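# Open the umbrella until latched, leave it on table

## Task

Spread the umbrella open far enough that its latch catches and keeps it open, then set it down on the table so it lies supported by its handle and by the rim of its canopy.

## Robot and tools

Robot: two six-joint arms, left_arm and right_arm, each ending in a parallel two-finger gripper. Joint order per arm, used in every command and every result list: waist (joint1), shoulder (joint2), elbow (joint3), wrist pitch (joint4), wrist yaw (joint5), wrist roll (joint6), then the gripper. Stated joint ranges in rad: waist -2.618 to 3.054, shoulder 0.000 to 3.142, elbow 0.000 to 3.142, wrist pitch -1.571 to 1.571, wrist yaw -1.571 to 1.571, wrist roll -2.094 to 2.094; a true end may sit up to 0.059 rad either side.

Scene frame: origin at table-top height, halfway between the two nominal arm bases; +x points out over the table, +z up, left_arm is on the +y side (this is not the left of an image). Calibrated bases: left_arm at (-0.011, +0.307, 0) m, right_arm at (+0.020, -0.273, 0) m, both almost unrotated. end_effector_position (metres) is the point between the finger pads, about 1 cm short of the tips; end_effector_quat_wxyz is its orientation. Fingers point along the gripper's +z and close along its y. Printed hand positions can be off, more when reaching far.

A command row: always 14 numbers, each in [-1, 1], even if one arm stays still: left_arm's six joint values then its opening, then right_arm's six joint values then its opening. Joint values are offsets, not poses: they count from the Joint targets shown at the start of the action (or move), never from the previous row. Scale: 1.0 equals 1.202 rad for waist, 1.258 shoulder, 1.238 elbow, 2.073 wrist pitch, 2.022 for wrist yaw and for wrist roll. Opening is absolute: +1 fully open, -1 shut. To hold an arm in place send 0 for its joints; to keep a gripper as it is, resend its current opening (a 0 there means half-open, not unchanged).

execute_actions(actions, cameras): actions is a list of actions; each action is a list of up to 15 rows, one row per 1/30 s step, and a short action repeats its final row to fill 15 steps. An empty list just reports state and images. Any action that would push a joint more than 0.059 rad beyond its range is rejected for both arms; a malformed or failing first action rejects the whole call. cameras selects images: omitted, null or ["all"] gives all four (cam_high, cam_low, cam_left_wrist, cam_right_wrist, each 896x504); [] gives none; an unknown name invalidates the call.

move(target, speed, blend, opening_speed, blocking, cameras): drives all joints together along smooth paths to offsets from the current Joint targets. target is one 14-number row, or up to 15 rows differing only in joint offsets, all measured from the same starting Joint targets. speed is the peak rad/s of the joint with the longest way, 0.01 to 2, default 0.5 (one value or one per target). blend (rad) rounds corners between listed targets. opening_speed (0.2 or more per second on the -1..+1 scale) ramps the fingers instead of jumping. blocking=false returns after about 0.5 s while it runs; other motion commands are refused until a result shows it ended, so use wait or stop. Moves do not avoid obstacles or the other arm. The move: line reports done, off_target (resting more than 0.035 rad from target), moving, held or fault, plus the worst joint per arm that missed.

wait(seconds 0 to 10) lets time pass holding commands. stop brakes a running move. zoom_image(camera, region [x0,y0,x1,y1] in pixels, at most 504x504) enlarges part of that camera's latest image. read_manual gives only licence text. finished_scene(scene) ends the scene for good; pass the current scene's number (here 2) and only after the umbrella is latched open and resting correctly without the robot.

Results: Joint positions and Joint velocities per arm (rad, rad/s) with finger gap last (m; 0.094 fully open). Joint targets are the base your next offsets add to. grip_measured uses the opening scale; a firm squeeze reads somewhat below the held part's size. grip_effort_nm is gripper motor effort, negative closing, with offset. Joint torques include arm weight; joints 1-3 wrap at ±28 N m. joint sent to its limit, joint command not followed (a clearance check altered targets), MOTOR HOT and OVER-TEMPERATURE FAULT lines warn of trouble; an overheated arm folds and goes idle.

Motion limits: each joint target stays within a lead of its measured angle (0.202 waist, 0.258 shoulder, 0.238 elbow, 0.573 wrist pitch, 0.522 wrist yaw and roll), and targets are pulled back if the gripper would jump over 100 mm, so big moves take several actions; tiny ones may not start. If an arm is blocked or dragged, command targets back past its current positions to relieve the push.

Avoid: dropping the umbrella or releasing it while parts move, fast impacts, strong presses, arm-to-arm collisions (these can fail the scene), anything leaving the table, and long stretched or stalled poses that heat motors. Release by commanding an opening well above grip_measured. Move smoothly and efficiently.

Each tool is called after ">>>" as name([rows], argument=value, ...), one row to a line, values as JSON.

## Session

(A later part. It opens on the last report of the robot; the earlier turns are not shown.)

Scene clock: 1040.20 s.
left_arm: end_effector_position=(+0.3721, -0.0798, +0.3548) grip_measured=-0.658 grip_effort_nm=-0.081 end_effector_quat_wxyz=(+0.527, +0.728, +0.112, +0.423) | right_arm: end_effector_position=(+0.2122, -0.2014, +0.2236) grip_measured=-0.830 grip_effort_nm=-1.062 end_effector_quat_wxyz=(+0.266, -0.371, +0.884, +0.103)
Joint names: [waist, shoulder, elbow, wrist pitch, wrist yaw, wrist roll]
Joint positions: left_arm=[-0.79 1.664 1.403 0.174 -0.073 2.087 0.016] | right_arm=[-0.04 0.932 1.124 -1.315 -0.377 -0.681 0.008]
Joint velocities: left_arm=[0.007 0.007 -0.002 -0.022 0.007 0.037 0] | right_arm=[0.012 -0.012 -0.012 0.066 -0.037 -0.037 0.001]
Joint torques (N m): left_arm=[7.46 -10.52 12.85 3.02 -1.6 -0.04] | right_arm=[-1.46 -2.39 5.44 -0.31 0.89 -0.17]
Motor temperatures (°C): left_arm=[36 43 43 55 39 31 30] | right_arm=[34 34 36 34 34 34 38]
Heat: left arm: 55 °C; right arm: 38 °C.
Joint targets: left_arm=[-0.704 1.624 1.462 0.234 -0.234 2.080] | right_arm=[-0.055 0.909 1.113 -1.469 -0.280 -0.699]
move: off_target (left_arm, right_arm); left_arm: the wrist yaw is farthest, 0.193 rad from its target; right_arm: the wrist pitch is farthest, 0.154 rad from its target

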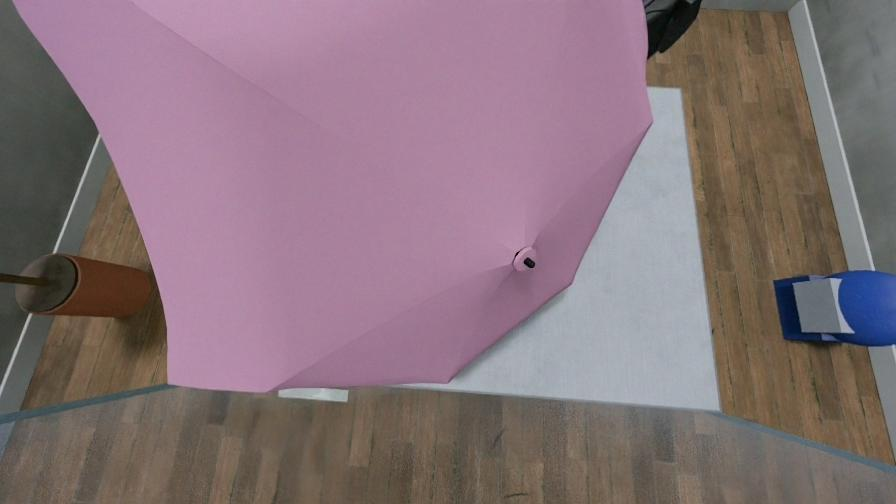

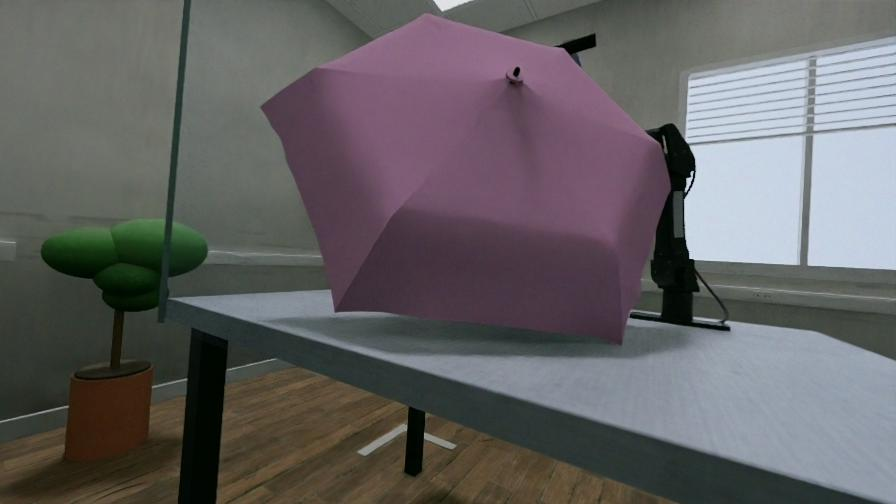

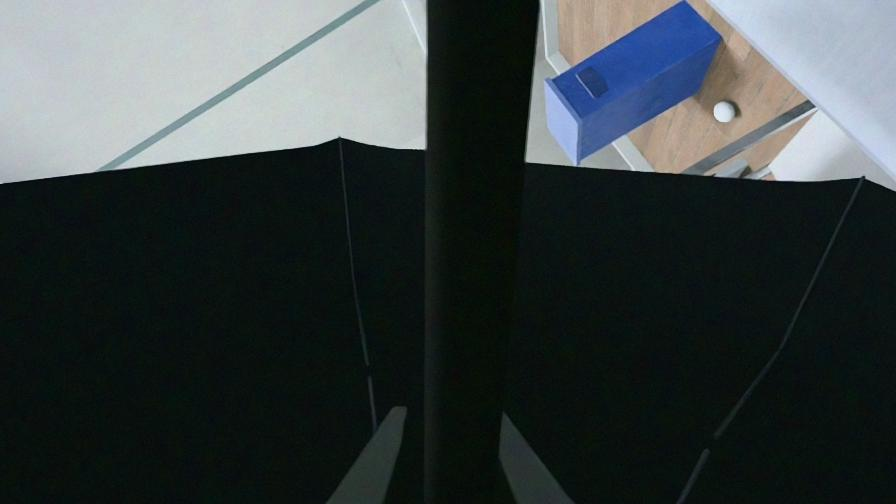

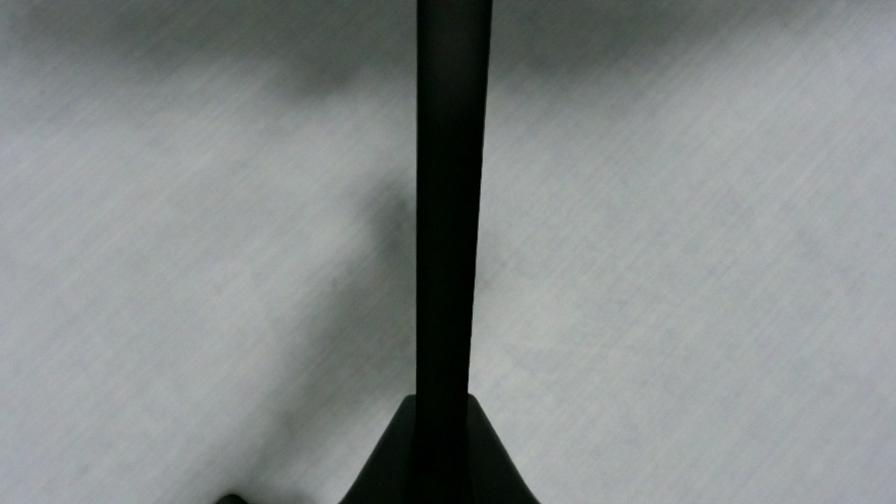

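>>> move(target=[-0.0073, 0.0066, 0.1164, -0.0648, -0.0040, 0, -0.62, -0.0738, -0.0152, 0.0067, 0.0006, -0.0537, -0.0268, -0.93], speed=0.1)

Scene clock: 1123.83 s.
left_arm: end_effector_position=(+0.3701, -0.0769, +0.3676) grip_measured=-0.620 grip_effort_nm=0.002 end_effector_quat_wxyz=(+0.505, +0.752, +0.114, +0.407) | right_arm: end_effector_position=(+0.2126, -0.2072, +0.2315) grip_measured=-0.830 grip_effort_nm=-1.057 end_effector_quat_wxyz=(+0.291, -0.359, +0.880, +0.112)
Joint names: [waist, shoulder, elbow, wrist pitch, wrist yaw, wrist roll]
Joint positions: left_arm=[-0.788 1.664 1.525 -0.021 -0.072 2.087 0.018] | right_arm=[-0.13 0.908 1.124 -1.32 -0.446 -0.73 0.008]
Joint velocities: left_arm=[0.002 -0.002 -0.007 0.051 -0.037 0.022 0] | right_arm=[-0.007 -0.007 0.002 0.051 -0.022 -0.066 -0.001]
Joint torques (N m): left_arm=[5.87 -9.59 13.96 3.53 -1.52 -0.03] | right_arm=[-1.39 -1.91 6.12 -0.21 0.39 -0.23]
Motor temperatures (°C): left_arm=[37 42 45 65 40 31 30] | right_arm=[34 34 35 33 34 34 38]
Heat: left arm: 65 °C; right arm: 38 °C.
Joint targets: left_arm=[-0.721 1.636 1.598 0.086 -0.224 2.081] | right_arm=[-0.144 0.890 1.121 -1.468 -0.388 -0.754]
move: off_target (left_arm, right_arm); left_arm: the wrist yaw is farthest, 0.170 rad from its target; right_arm: the wrist pitch is farthest, 0.147 rad from its target

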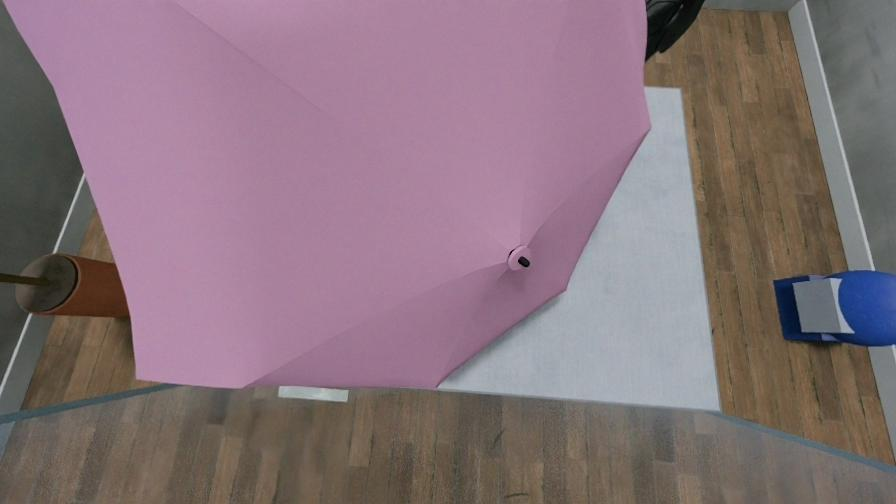

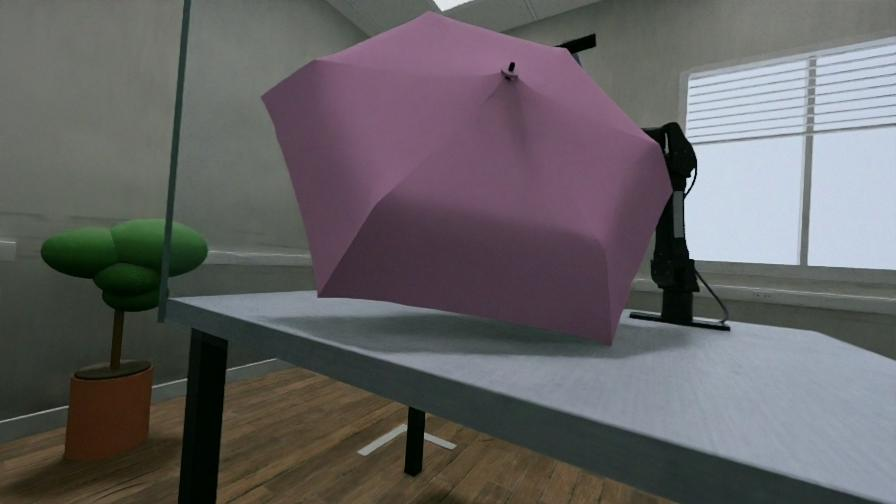

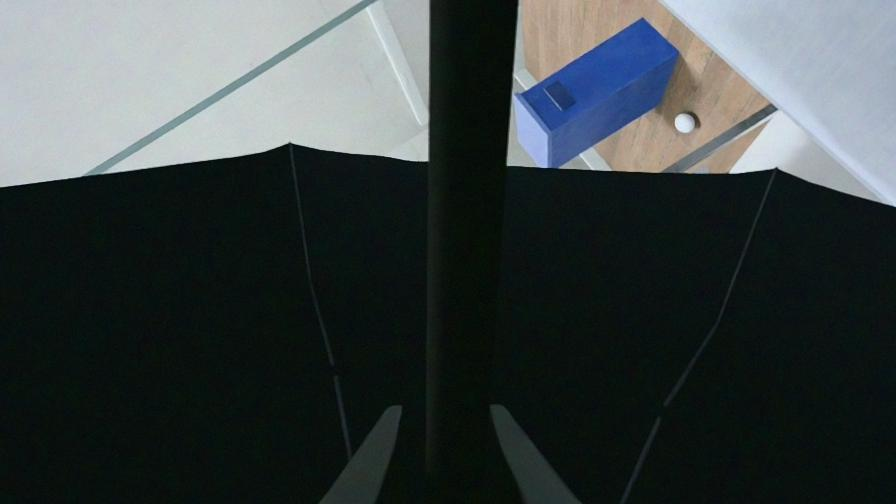

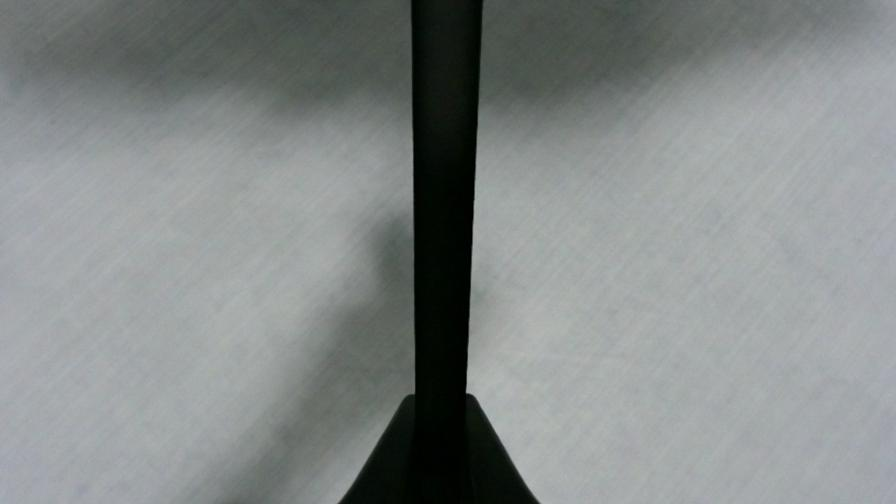

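>>> move(target=[-0.0250, 0.0080, 0.1131, -0.0400, 0, 0, -0.62, -0.0624, -0.0183, 0.0030, 0.0040, -0.0474, -0.0200, -0.93], speed=0.12)

Scene clock: 1129.23 s.
left_arm: end_effector_position=(+0.3607, -0.0792, +0.4018) grip_measured=-0.620 grip_effort_nm=-0.027 end_effector_quat_wxyz=(+0.512, +0.751, +0.106, +0.403) | right_arm: end_effector_position=(+0.2124, -0.2062, +0.2429) grip_measured=-0.830 grip_effort_nm=-1.067 end_effector_quat_wxyz=(+0.324, -0.348, +0.870, +0.132)
Joint names: [waist, shoulder, elbow, wrist pitch, wrist yaw, wrist roll]
Joint positions: left_arm=[-0.801 1.664 1.655 -0.142 -0.063 2.087 0.018] | right_arm=[-0.207 0.883 1.124 -1.321 -0.543 -0.763 0.008]
Joint velocities: left_arm=[-0.017 -0.012 0.002 -0.125 0.022 0.007 0.001] | right_arm=[0.002 0.002 0.002 -0.022 -0.037 0.007 0]
Joint torques (N m): left_arm=[4.25 -8.66 14.56 3.89 -1.55 -0.02] | right_arm=[-1.13 -1.44 6.32 -0.11 0.36 -0.3]
Motor temperatures (°C): left_arm=[37 42 46 66 40 31 30] | right_arm=[34 34 35 33 34 34 38]
Heat: left arm: 66 °C; right arm: 38 °C.
Joint targets: left_arm=[-0.753 1.646 1.736 0.000 -0.220 2.081] | right_arm=[-0.219 0.867 1.125 -1.460 -0.484 -0.794]
move: off_target (left_arm, right_arm); left_arm: the wrist yaw is farthest, 0.161 rad from its target; right_arm: the wrist pitch is farthest, 0.138 rad from its target

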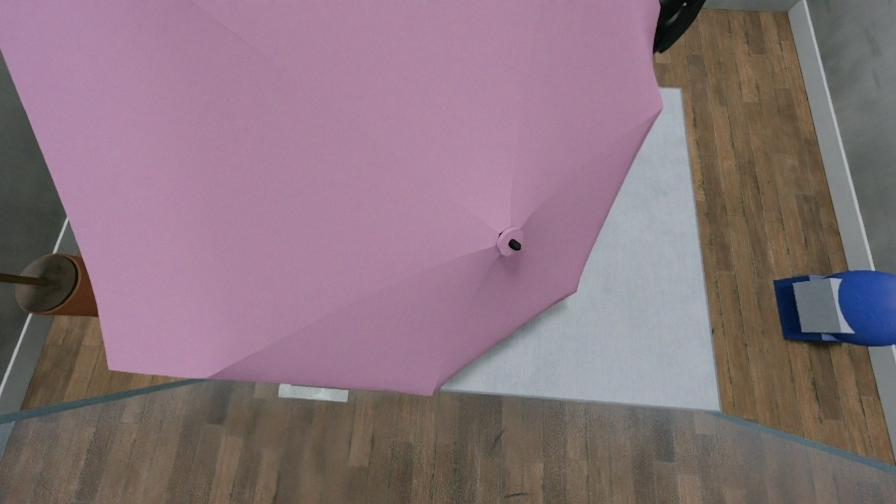

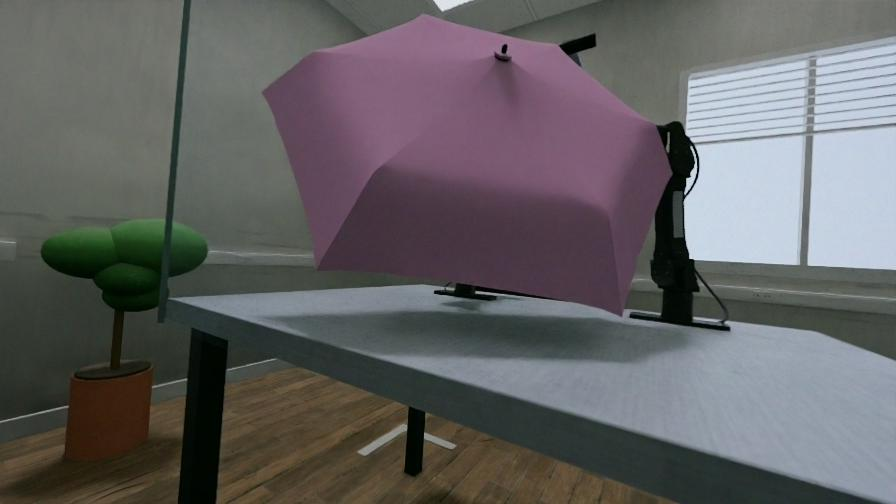

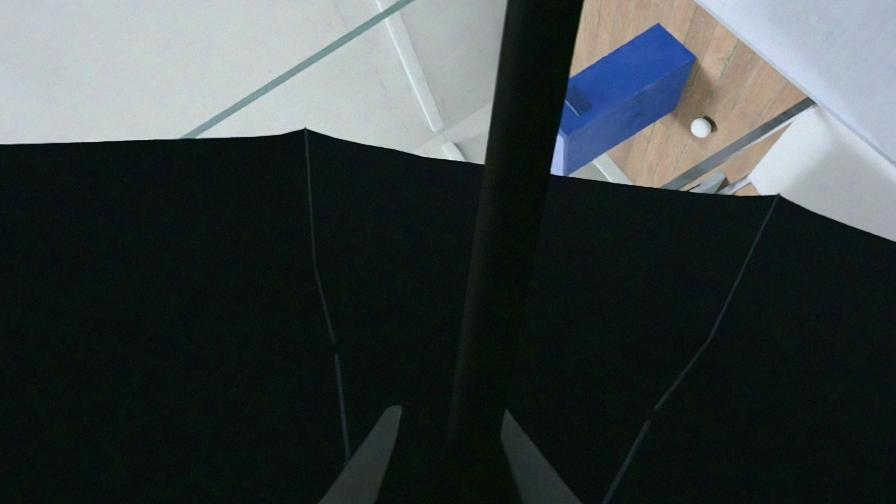

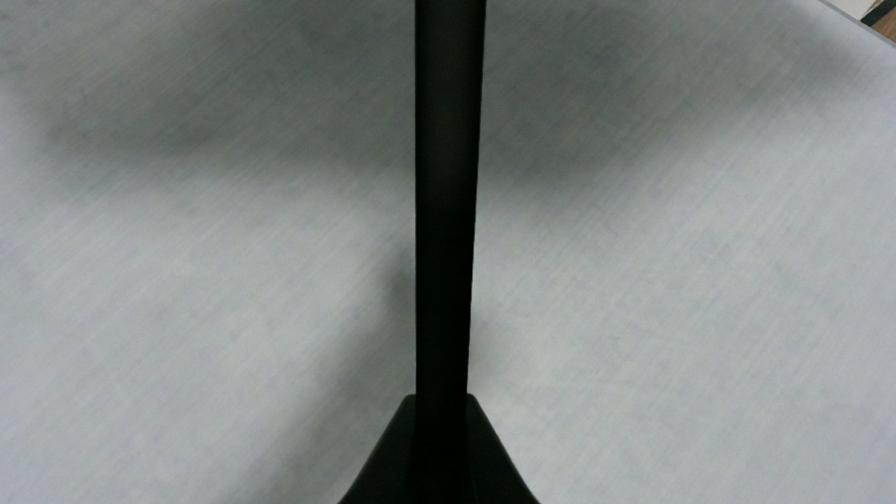

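>>> move(target=[0.0416, -0.0060, 0, 0, 0, 0, -0.62, 0, 0, 0, 0, 0, 0, -0.93], speed=0.1, cameras=["cam_low", "cam_left_wrist"])

Scene clock: 1131.33 s.
left_arm: end_effector_position=(+0.3627, -0.0765, +0.3980) grip_measured=-0.620 grip_effort_nm=-0.022 end_effector_quat_wxyz=(+0.509, +0.756, +0.105, +0.397) | right_arm: end_effector_position=(+0.2122, -0.2064, +0.2427) grip_measured=-0.830 grip_effort_nm=-1.067 end_effector_quat_wxyz=(+0.324, -0.348, +0.870, +0.132)
Joint names: [waist, shoulder, elbow, wrist pitch, wrist yaw, wrist roll]
Joint positions: left_arm=[-0.788 1.664 1.655 -0.157 -0.043 2.087 0.018] | right_arm=[-0.208 0.883 1.124 -1.322 -0.543 -0.763 0.008]
Joint velocities: left_arm=[0.002 -0.002 0.002 0.022 -0.022 0.051 -0.001] | right_arm=[-0.007 0.007 0.012 -0.037 -0.022 -0.051 -0.002]
Joint torques (N m): left_arm=[6.24 -8.92 13.42 3.76 -1.47 -0.01] | right_arm=[-1.11 -1.44 6.32 -0.11 0.37 -0.3]
Motor temperatures (°C): left_arm=[36 42 46 67 40 31 30] | right_arm=[34 34 35 33 34 34 38]
Heat: left arm: 67 °C; right arm: 38 °C.
Joint targets: left_arm=[-0.717 1.643 1.722 -0.027 -0.190 2.082] | right_arm=[-0.219 0.867 1.125 -1.459 -0.484 -0.794]
move: off_target (left_arm, right_arm); left_arm: the wrist yaw is farthest, 0.177 rad from its target; right_arm: the wrist pitch is farthest, 0.138 rad from its target
Images, in order (width x height): cam_low 896x504, cam_left_wrist 896x504.

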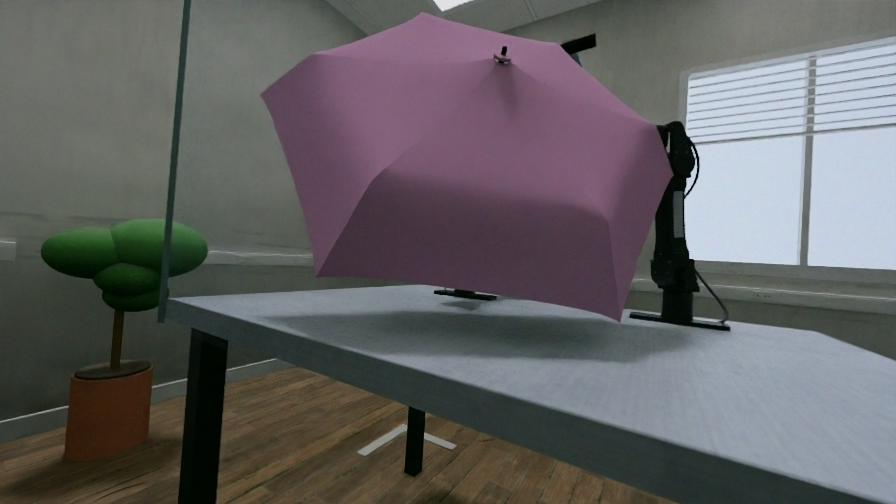

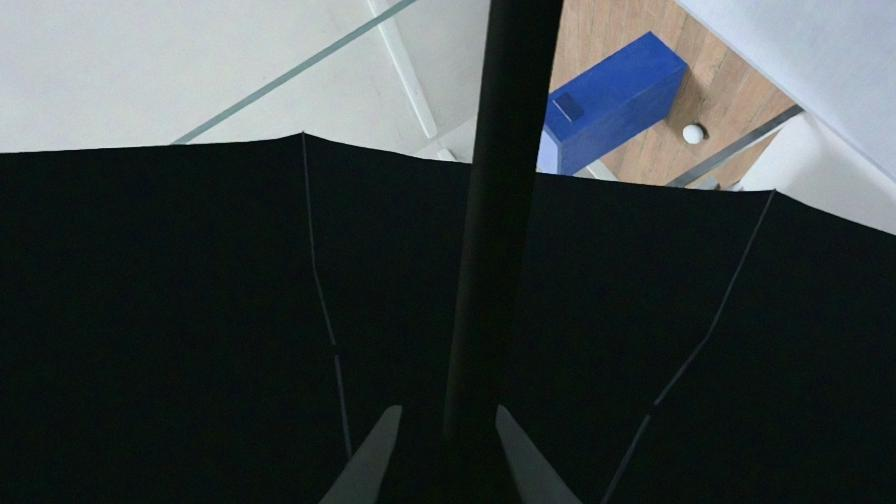

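>>> move(target=[0, 0, 0, 0, 0, 0, -0.62, -0.1065, -0.0262, -0.0396, -0.0280, -0.0282, -0.0678, -0.93], speed=0.08, cameras=["cam_low", "cam_left_wrist", "cam_high"])

Scene clock: 1149.87 s.
left_arm: end_effector_position=(+0.3570, -0.0803, +0.3909) grip_measured=-0.620 grip_effort_nm=-0.032 end_effector_quat_wxyz=(+0.509, +0.767, +0.094, +0.379) | right_arm: end_effector_position=(+0.2041, -0.2162, +0.2428) grip_measured=-0.830 grip_effort_nm=-1.067 end_effector_quat_wxyz=(+0.340, -0.347, +0.864, +0.130)
Joint names: [waist, shoulder, elbow, wrist pitch, wrist yaw, wrist roll]
Joint positions: left_arm=[-0.788 1.664 1.655 -0.186 -0.006 2.087 0.018] | right_arm=[-0.335 0.851 1.106 -1.373 -0.614 -0.887 0.008]
Joint velocities: left_arm=[-0.002 -0.002 -0.007 0.037 0.037 -0.037 -0.001] | right_arm=[0.007 -0.007 0.002 0.007 0.037 0.037 -0.001]
Joint torques (N m): left_arm=[5.7 -8.79 12.9 3.92 -1.67 -0.01] | right_arm=[-1.09 -1.24 3.66 -0.23 0.47 -0.42]
Motor temperatures (°C): left_arm=[36 42 47 71 40 31 30] | right_arm=[34 34 35 33 34 34 38]
Heat: left arm: 71 °C; right arm: 38 °C.
Joint targets: left_arm=[-0.723 1.645 1.716 -0.040 -0.174 2.083] | right_arm=[-0.347 0.834 1.076 -1.517 -0.541 -0.931]
move: off_target (left_arm, right_arm); left_arm: the wrist yaw is farthest, 0.184 rad from its target; right_arm: the wrist pitch is farthest, 0.144 rad from its target
Images, in order (width x height): cam_high 896x504, cam_low 896x504, cam_left_wrist 896x504.

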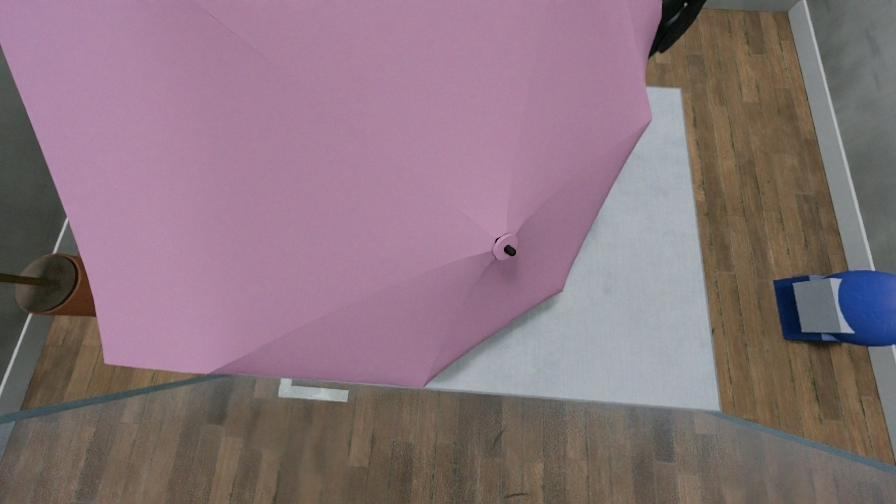

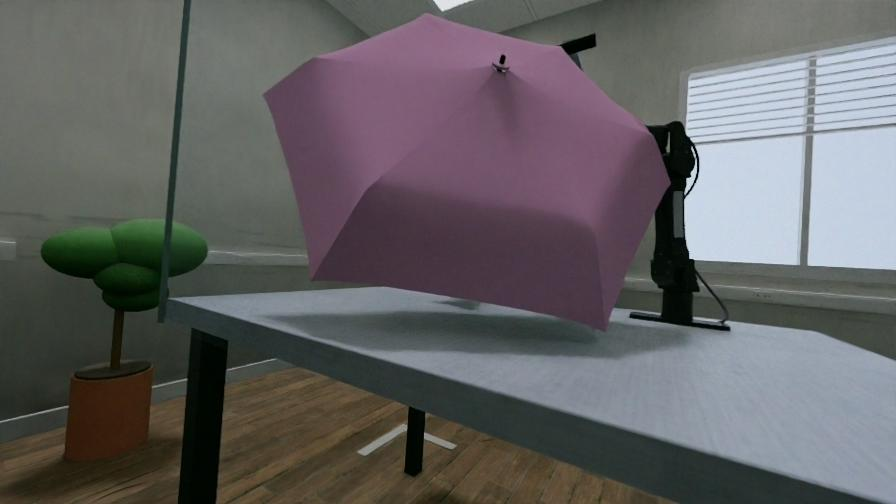

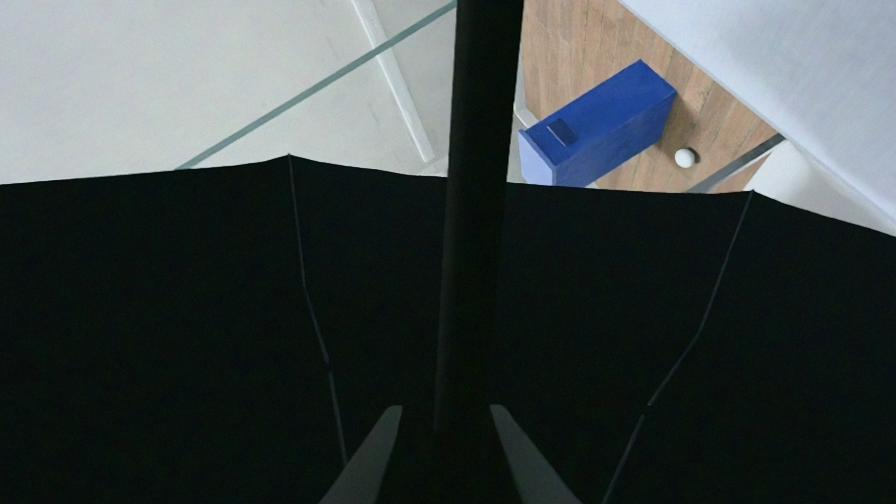

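>>> move(target=[-0.0540, 0, -0.0242, -0.0240, 0.0830, 0, -0.62, 0, 0, 0, 0, 0, 0, -0.93], speed=0.12, cameras=["cam_low", "cam_left_wrist", "cam_high"])

Scene clock: 1156.07 s.
left_arm: end_effector_position=(+0.3415, -0.0933, +0.3875) grip_measured=-0.620 grip_effort_nm=-0.022 end_effector_quat_wxyz=(+0.522, +0.774, +0.069, +0.352) | right_arm: end_effector_position=(+0.1939, -0.2172, +0.2360) grip_measured=-0.830 grip_effort_nm=-1.067 end_effector_quat_wxyz=(+0.318, -0.340, +0.875, +0.135)
Joint names: [waist, shoulder, elbow, wrist pitch, wrist yaw, wrist roll]
Joint positions: left_arm=[-0.806 1.664 1.655 -0.2 0.056 2.087 0.018] | right_arm=[-0.342 0.845 1.102 -1.425 -0.596 -0.893 0.008]
Joint velocities: left_arm=[0.002 -0.007 0.017 0.007 0.007 -0.051 0] | right_arm=[0.007 -0.007 -0.012 0.037 0.007 0.051 -0.001]
Joint torques (N m): left_arm=[1.55 -8.77 10.41 3.54 -0.62 -0.01] | right_arm=[-0.38 -0.72 3.99 0.19 0.27 -0.36]
Motor temperatures (°C): left_arm=[36 42 47 73 40 31 30] | right_arm=[34 34 35 33 34 34 38]
Heat: left arm: 73 °C; right arm: 38 °C.
Joint targets: left_arm=[-0.788 1.645 1.686 -0.090 -0.007 2.082] | right_arm=[-0.347 0.834 1.076 -1.517 -0.541 -0.931]
move: off_target (left_arm, right_arm); left_arm: the wrist pitch is farthest, 0.111 rad from its target; right_arm: the wrist pitch is farthest, 0.092 rad from its target
Images, in order (width x height): cam_high 896x504, cam_low 896x504, cam_left_wrist 896x504.

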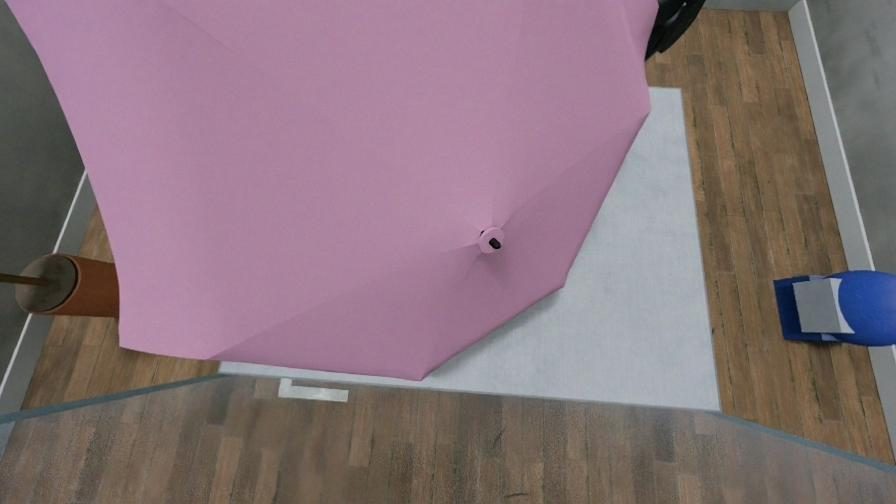

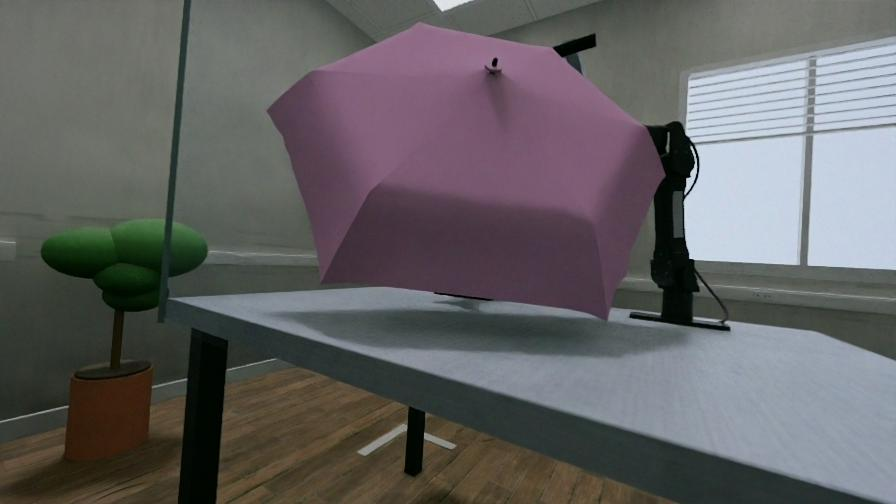

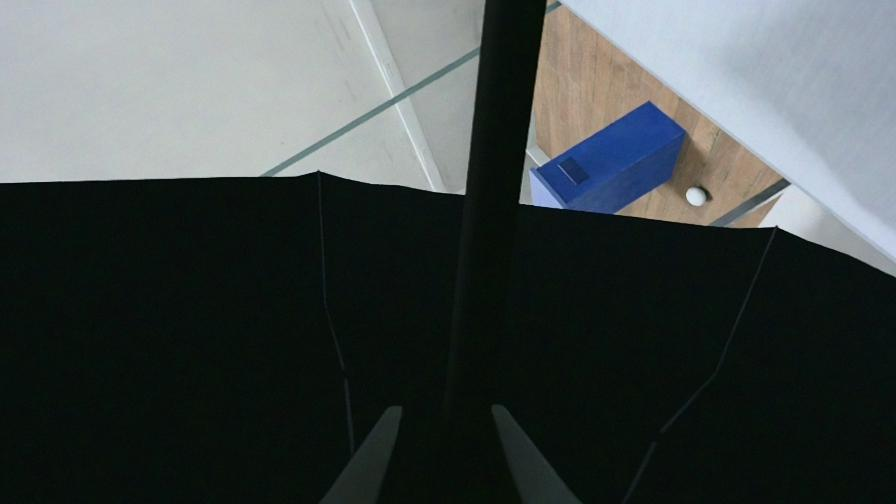

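>>> move(target=[-0.0416, 0, -0.0323, 0, 0, 0, -0.62, 0, 0, 0, 0, 0, 0, -0.93], speed=0.12, cameras=["cam_low", "cam_left_wrist", "cam_high"])

Scene clock: 1195.60 s.
left_arm: end_effector_position=(+0.3332, -0.1009, +0.3832) grip_measured=-0.620 grip_effort_nm=-0.037 end_effector_quat_wxyz=(+0.518, +0.776, +0.067, +0.353) | right_arm: end_effector_position=(+0.1892, -0.2188, +0.2330) grip_measured=-0.830 grip_effort_nm=-1.062 end_effector_quat_wxyz=(+0.307, -0.336, +0.880, +0.133)
Joint names: [waist, shoulder, elbow, wrist pitch, wrist yaw, wrist roll]
Joint positions: left_arm=[-0.838 1.664 1.644 -0.197 0.021 2.087 0.018] | right_arm=[-0.346 0.843 1.102 -1.447 -0.581 -0.893 0.008]
Joint velocities: left_arm=[-0.007 -0.007 0.002 -0.037 -0.022 -0.022 0] | right_arm=[0.007 0.002 -0.002 -0.051 -0.051 0.022 0]
Joint torques (N m): left_arm=[0.09 -8.8 7.97 3.5 -0.29 0] | right_arm=[-0.13 -0.4 3.9 0.35 0.11 -0.35]
Motor temperatures (°C): left_arm=[35 42 45 72 37 31 30] | right_arm=[34 34 35 33 34 34 38]
Heat: left arm: 72 °C; right arm: 38 °C.
Joint targets: left_arm=[-0.838 1.645 1.646 -0.090 -0.007 2.083] | right_arm=[-0.347 0.834 1.076 -1.517 -0.541 -0.931]
move: off_target (left_arm, right_arm); left_arm: the wrist pitch is farthest, 0.107 rad from its target; right_arm: the wrist pitch is farthest, 0.070 rad from its target
Images, in order (width x height): cam_high 896x504, cam_low 896x504, cam_left_wrist 896x504.

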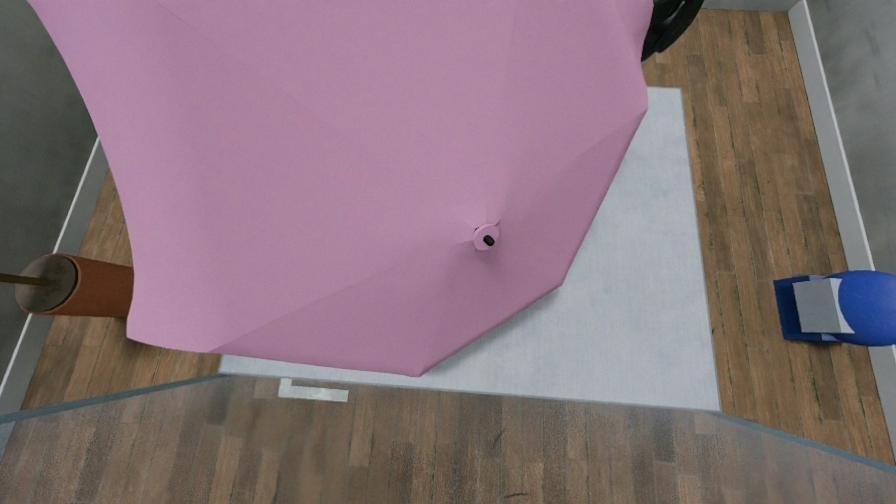

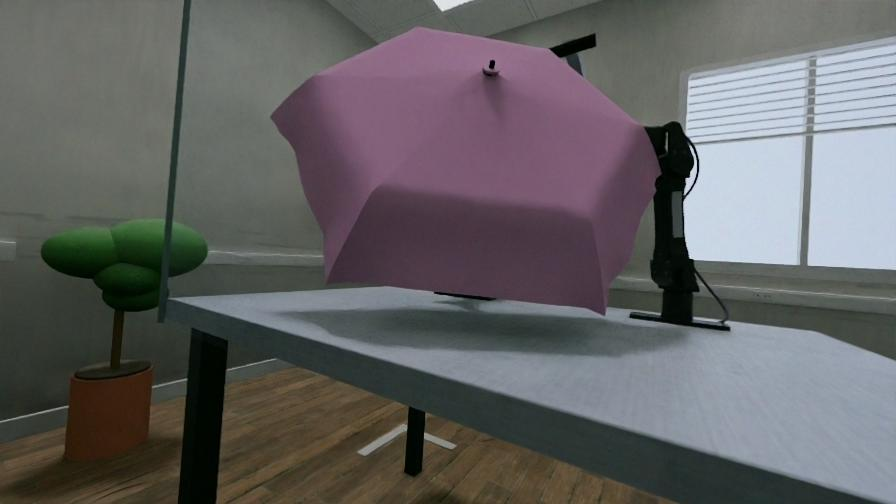

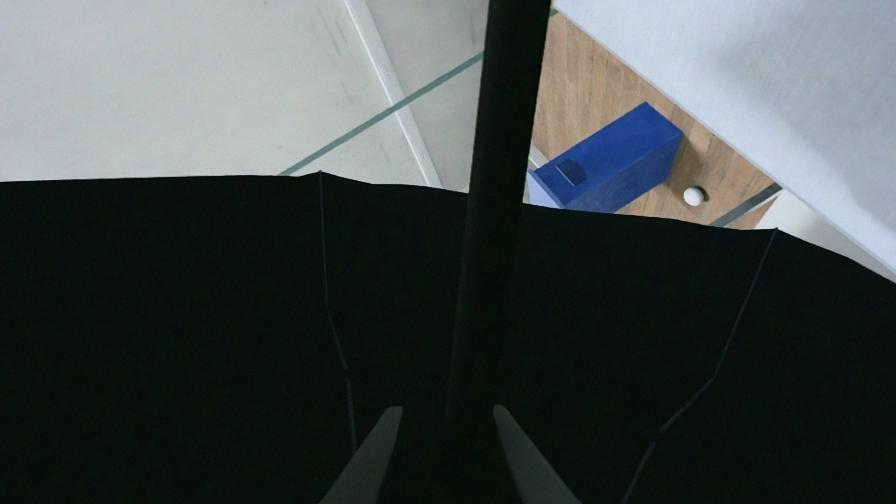

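>>> move(target=[-0.0416, -0.0167, -0.2439, 0.1110, -0.0742, 0, -0.62, 0, -0.0872, -0.2609, 0.1027, 0, 0, -0.93], speed=0.12)

Scene clock: 1294.20 s.
left_arm: end_effector_position=(+0.3274, -0.1115, +0.3122) grip_measured=-0.620 grip_effort_nm=-0.022 end_effector_quat_wxyz=(+0.502, +0.774, +0.082, +0.377) | right_arm: end_effector_position=(+0.1840, -0.2183, +0.1602) grip_measured=-0.830 grip_effort_nm=-1.057 end_effector_quat_wxyz=(+0.295, -0.333, +0.885, +0.138)
Joint names: [waist, shoulder, elbow, wrist pitch, wrist yaw, wrist roll]
Joint positions: left_arm=[-0.9 1.661 1.355 0.092 -0.101 2.087 0.018] | right_arm=[-0.346 0.734 0.779 -1.261 -0.574 -0.893 0.008]
Joint velocities: left_arm=[-0.017 0.007 -0.012 0.066 0.022 0.007 0.001] | right_arm=[-0.022 -0.012 0.002 -0.022 -0.022 -0.007 -0.001]
Joint torques (N m): left_arm=[1.02 -10.3 7.12 2.88 -0.58 -0.01] | right_arm=[-0.18 -0.25 4.41 0.56 0.04 -0.36]
Motor temperatures (°C): left_arm=[35 42 44 74 35 31 30] | right_arm=[34 33 34 33 33 35 38]
Heat: left arm: 74 °C; right arm: 38 °C.
Joint targets: left_arm=[-0.888 1.624 1.344 0.140 -0.157 2.083] | right_arm=[-0.347 0.724 0.753 -1.305 -0.541 -0.931]
move: off_target (left_arm, right_arm); left_arm: the wrist yaw is farthest, 0.056 rad from its target; right_arm: the wrist pitch is farthest, 0.044 rad from its target

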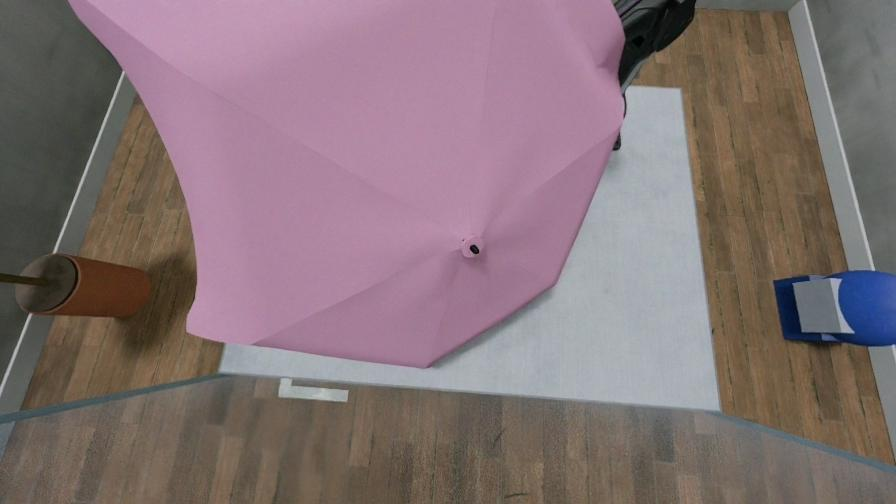

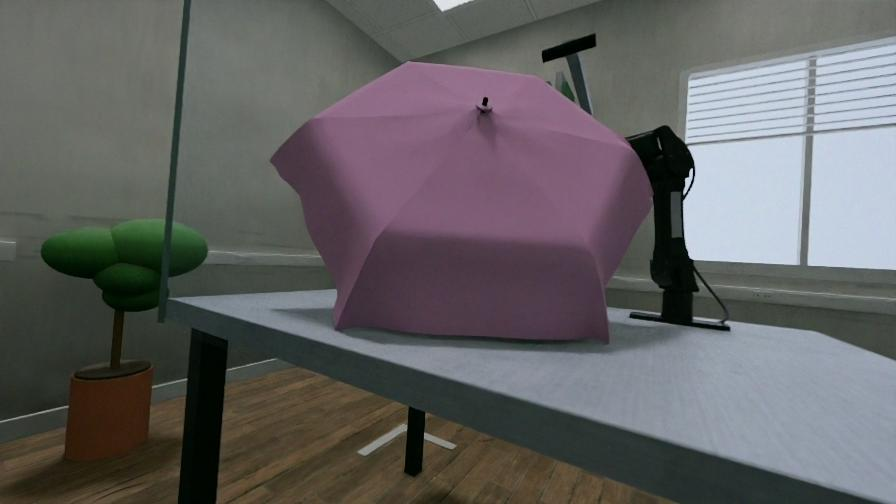

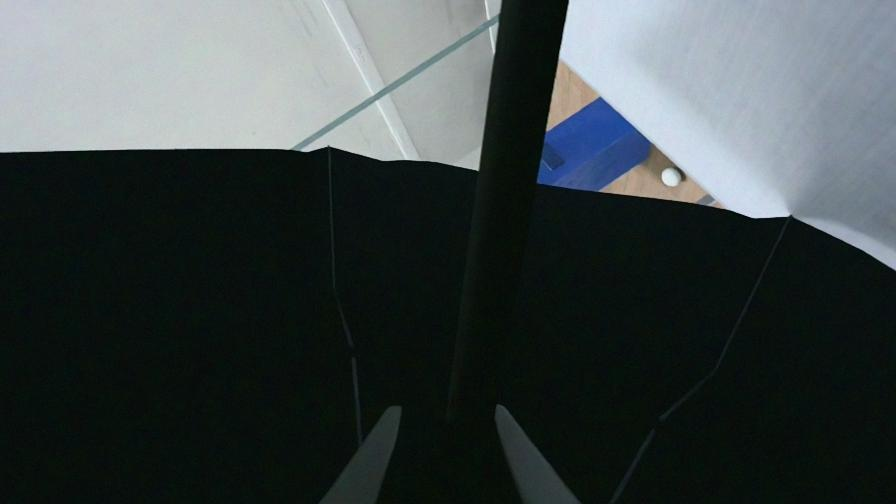

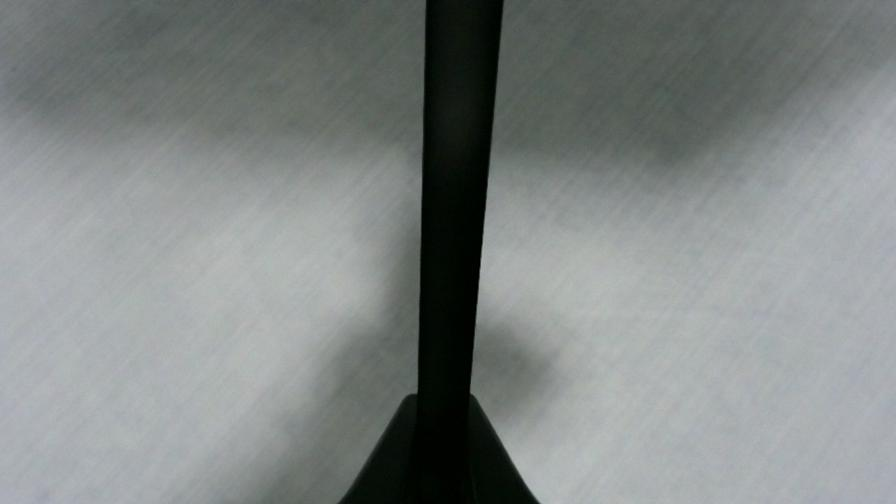

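>>> execute_actions(actions=[])

Scene clock: 1304.30 s.
left_arm: end_effector_position=(+0.3275, -0.1115, +0.3123) grip_measured=-0.620 grip_effort_nm=-0.032 end_effector_quat_wxyz=(+0.502, +0.774, +0.082, +0.377) | right_arm: end_effector_position=(+0.1842, -0.2183, +0.1602) grip_measured=-0.830 grip_effort_nm=-1.062 end_effector_quat_wxyz=(+0.296, -0.333, +0.885, +0.138)
Joint names: [waist, shoulder, elbow, wrist pitch, wrist yaw, wrist roll]
Joint positions: left_arm=[-0.9 1.661 1.355 0.092 -0.101 2.087 0.018] | right_arm=[-0.346 0.734 0.779 -1.26 -0.574 -0.893 0.008]
Joint velocities: left_arm=[0.007 0.012 0.012 -0.051 -0.007 0.022 0.001] | right_arm=[0.007 -0.012 -0.002 0.037 0.051 0.066 0]
Joint torques (N m): left_arm=[1.03 -10.29 7.13 2.87 -0.58 0] | right_arm=[-0.14 -0.25 4.42 0.56 0.04 -0.37]
Motor temperatures (°C): left_arm=[35 43 44 72 35 31 30] | right_arm=[34 33 34 33 33 35 38]
Heat: left arm: 72 °C; right arm: 38 °C.
Joint targets: left_arm=[-0.888 1.624 1.344 0.140 -0.157 2.083] | right_arm=[-0.347 0.724 0.753 -1.305 -0.541 -0.931]
Tool commands: left_gripper/opening=-0.62 right_gripper/opening=-0.93

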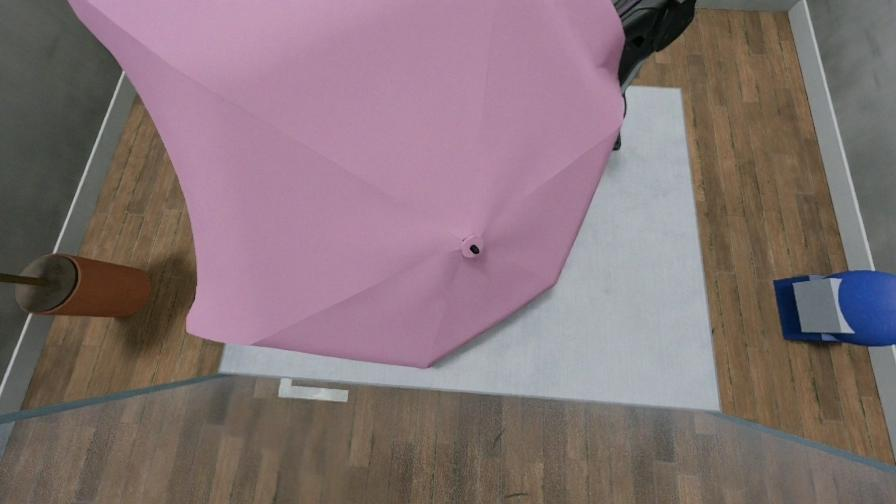

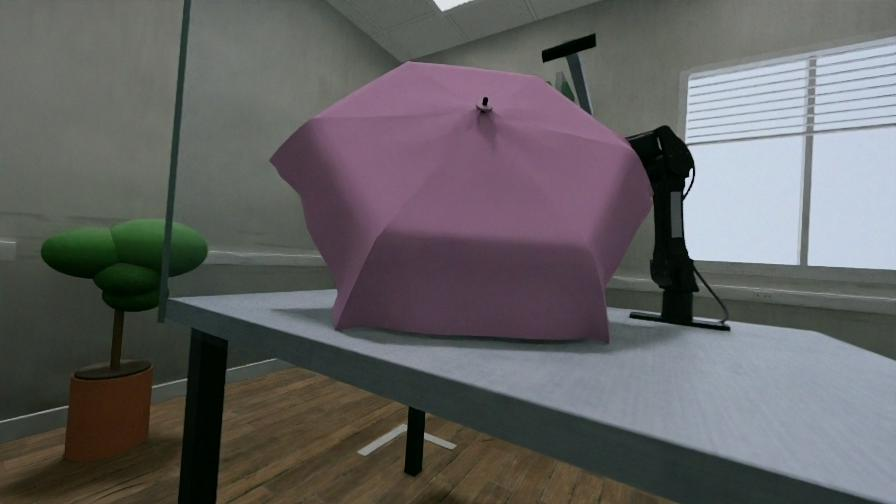

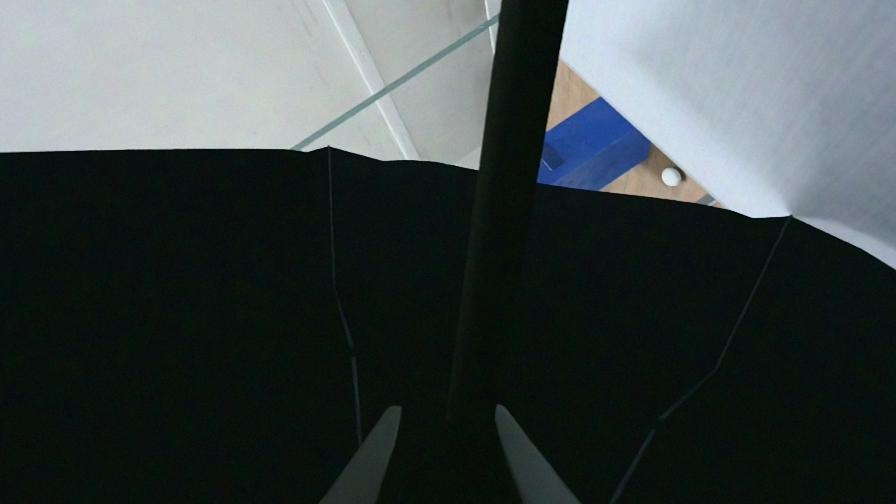

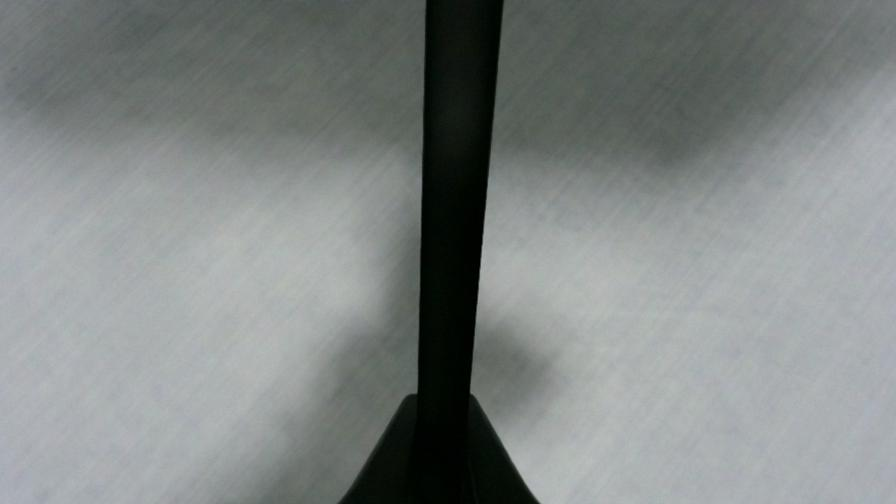

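>>> zoom_image(camera="cam_low", region=[300, 230, 660, 370])

Scaled by 1.400 from the camera's 896x504 image, which has a finer 1280x720 frame.

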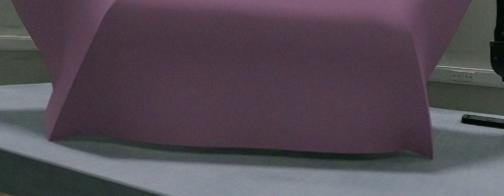

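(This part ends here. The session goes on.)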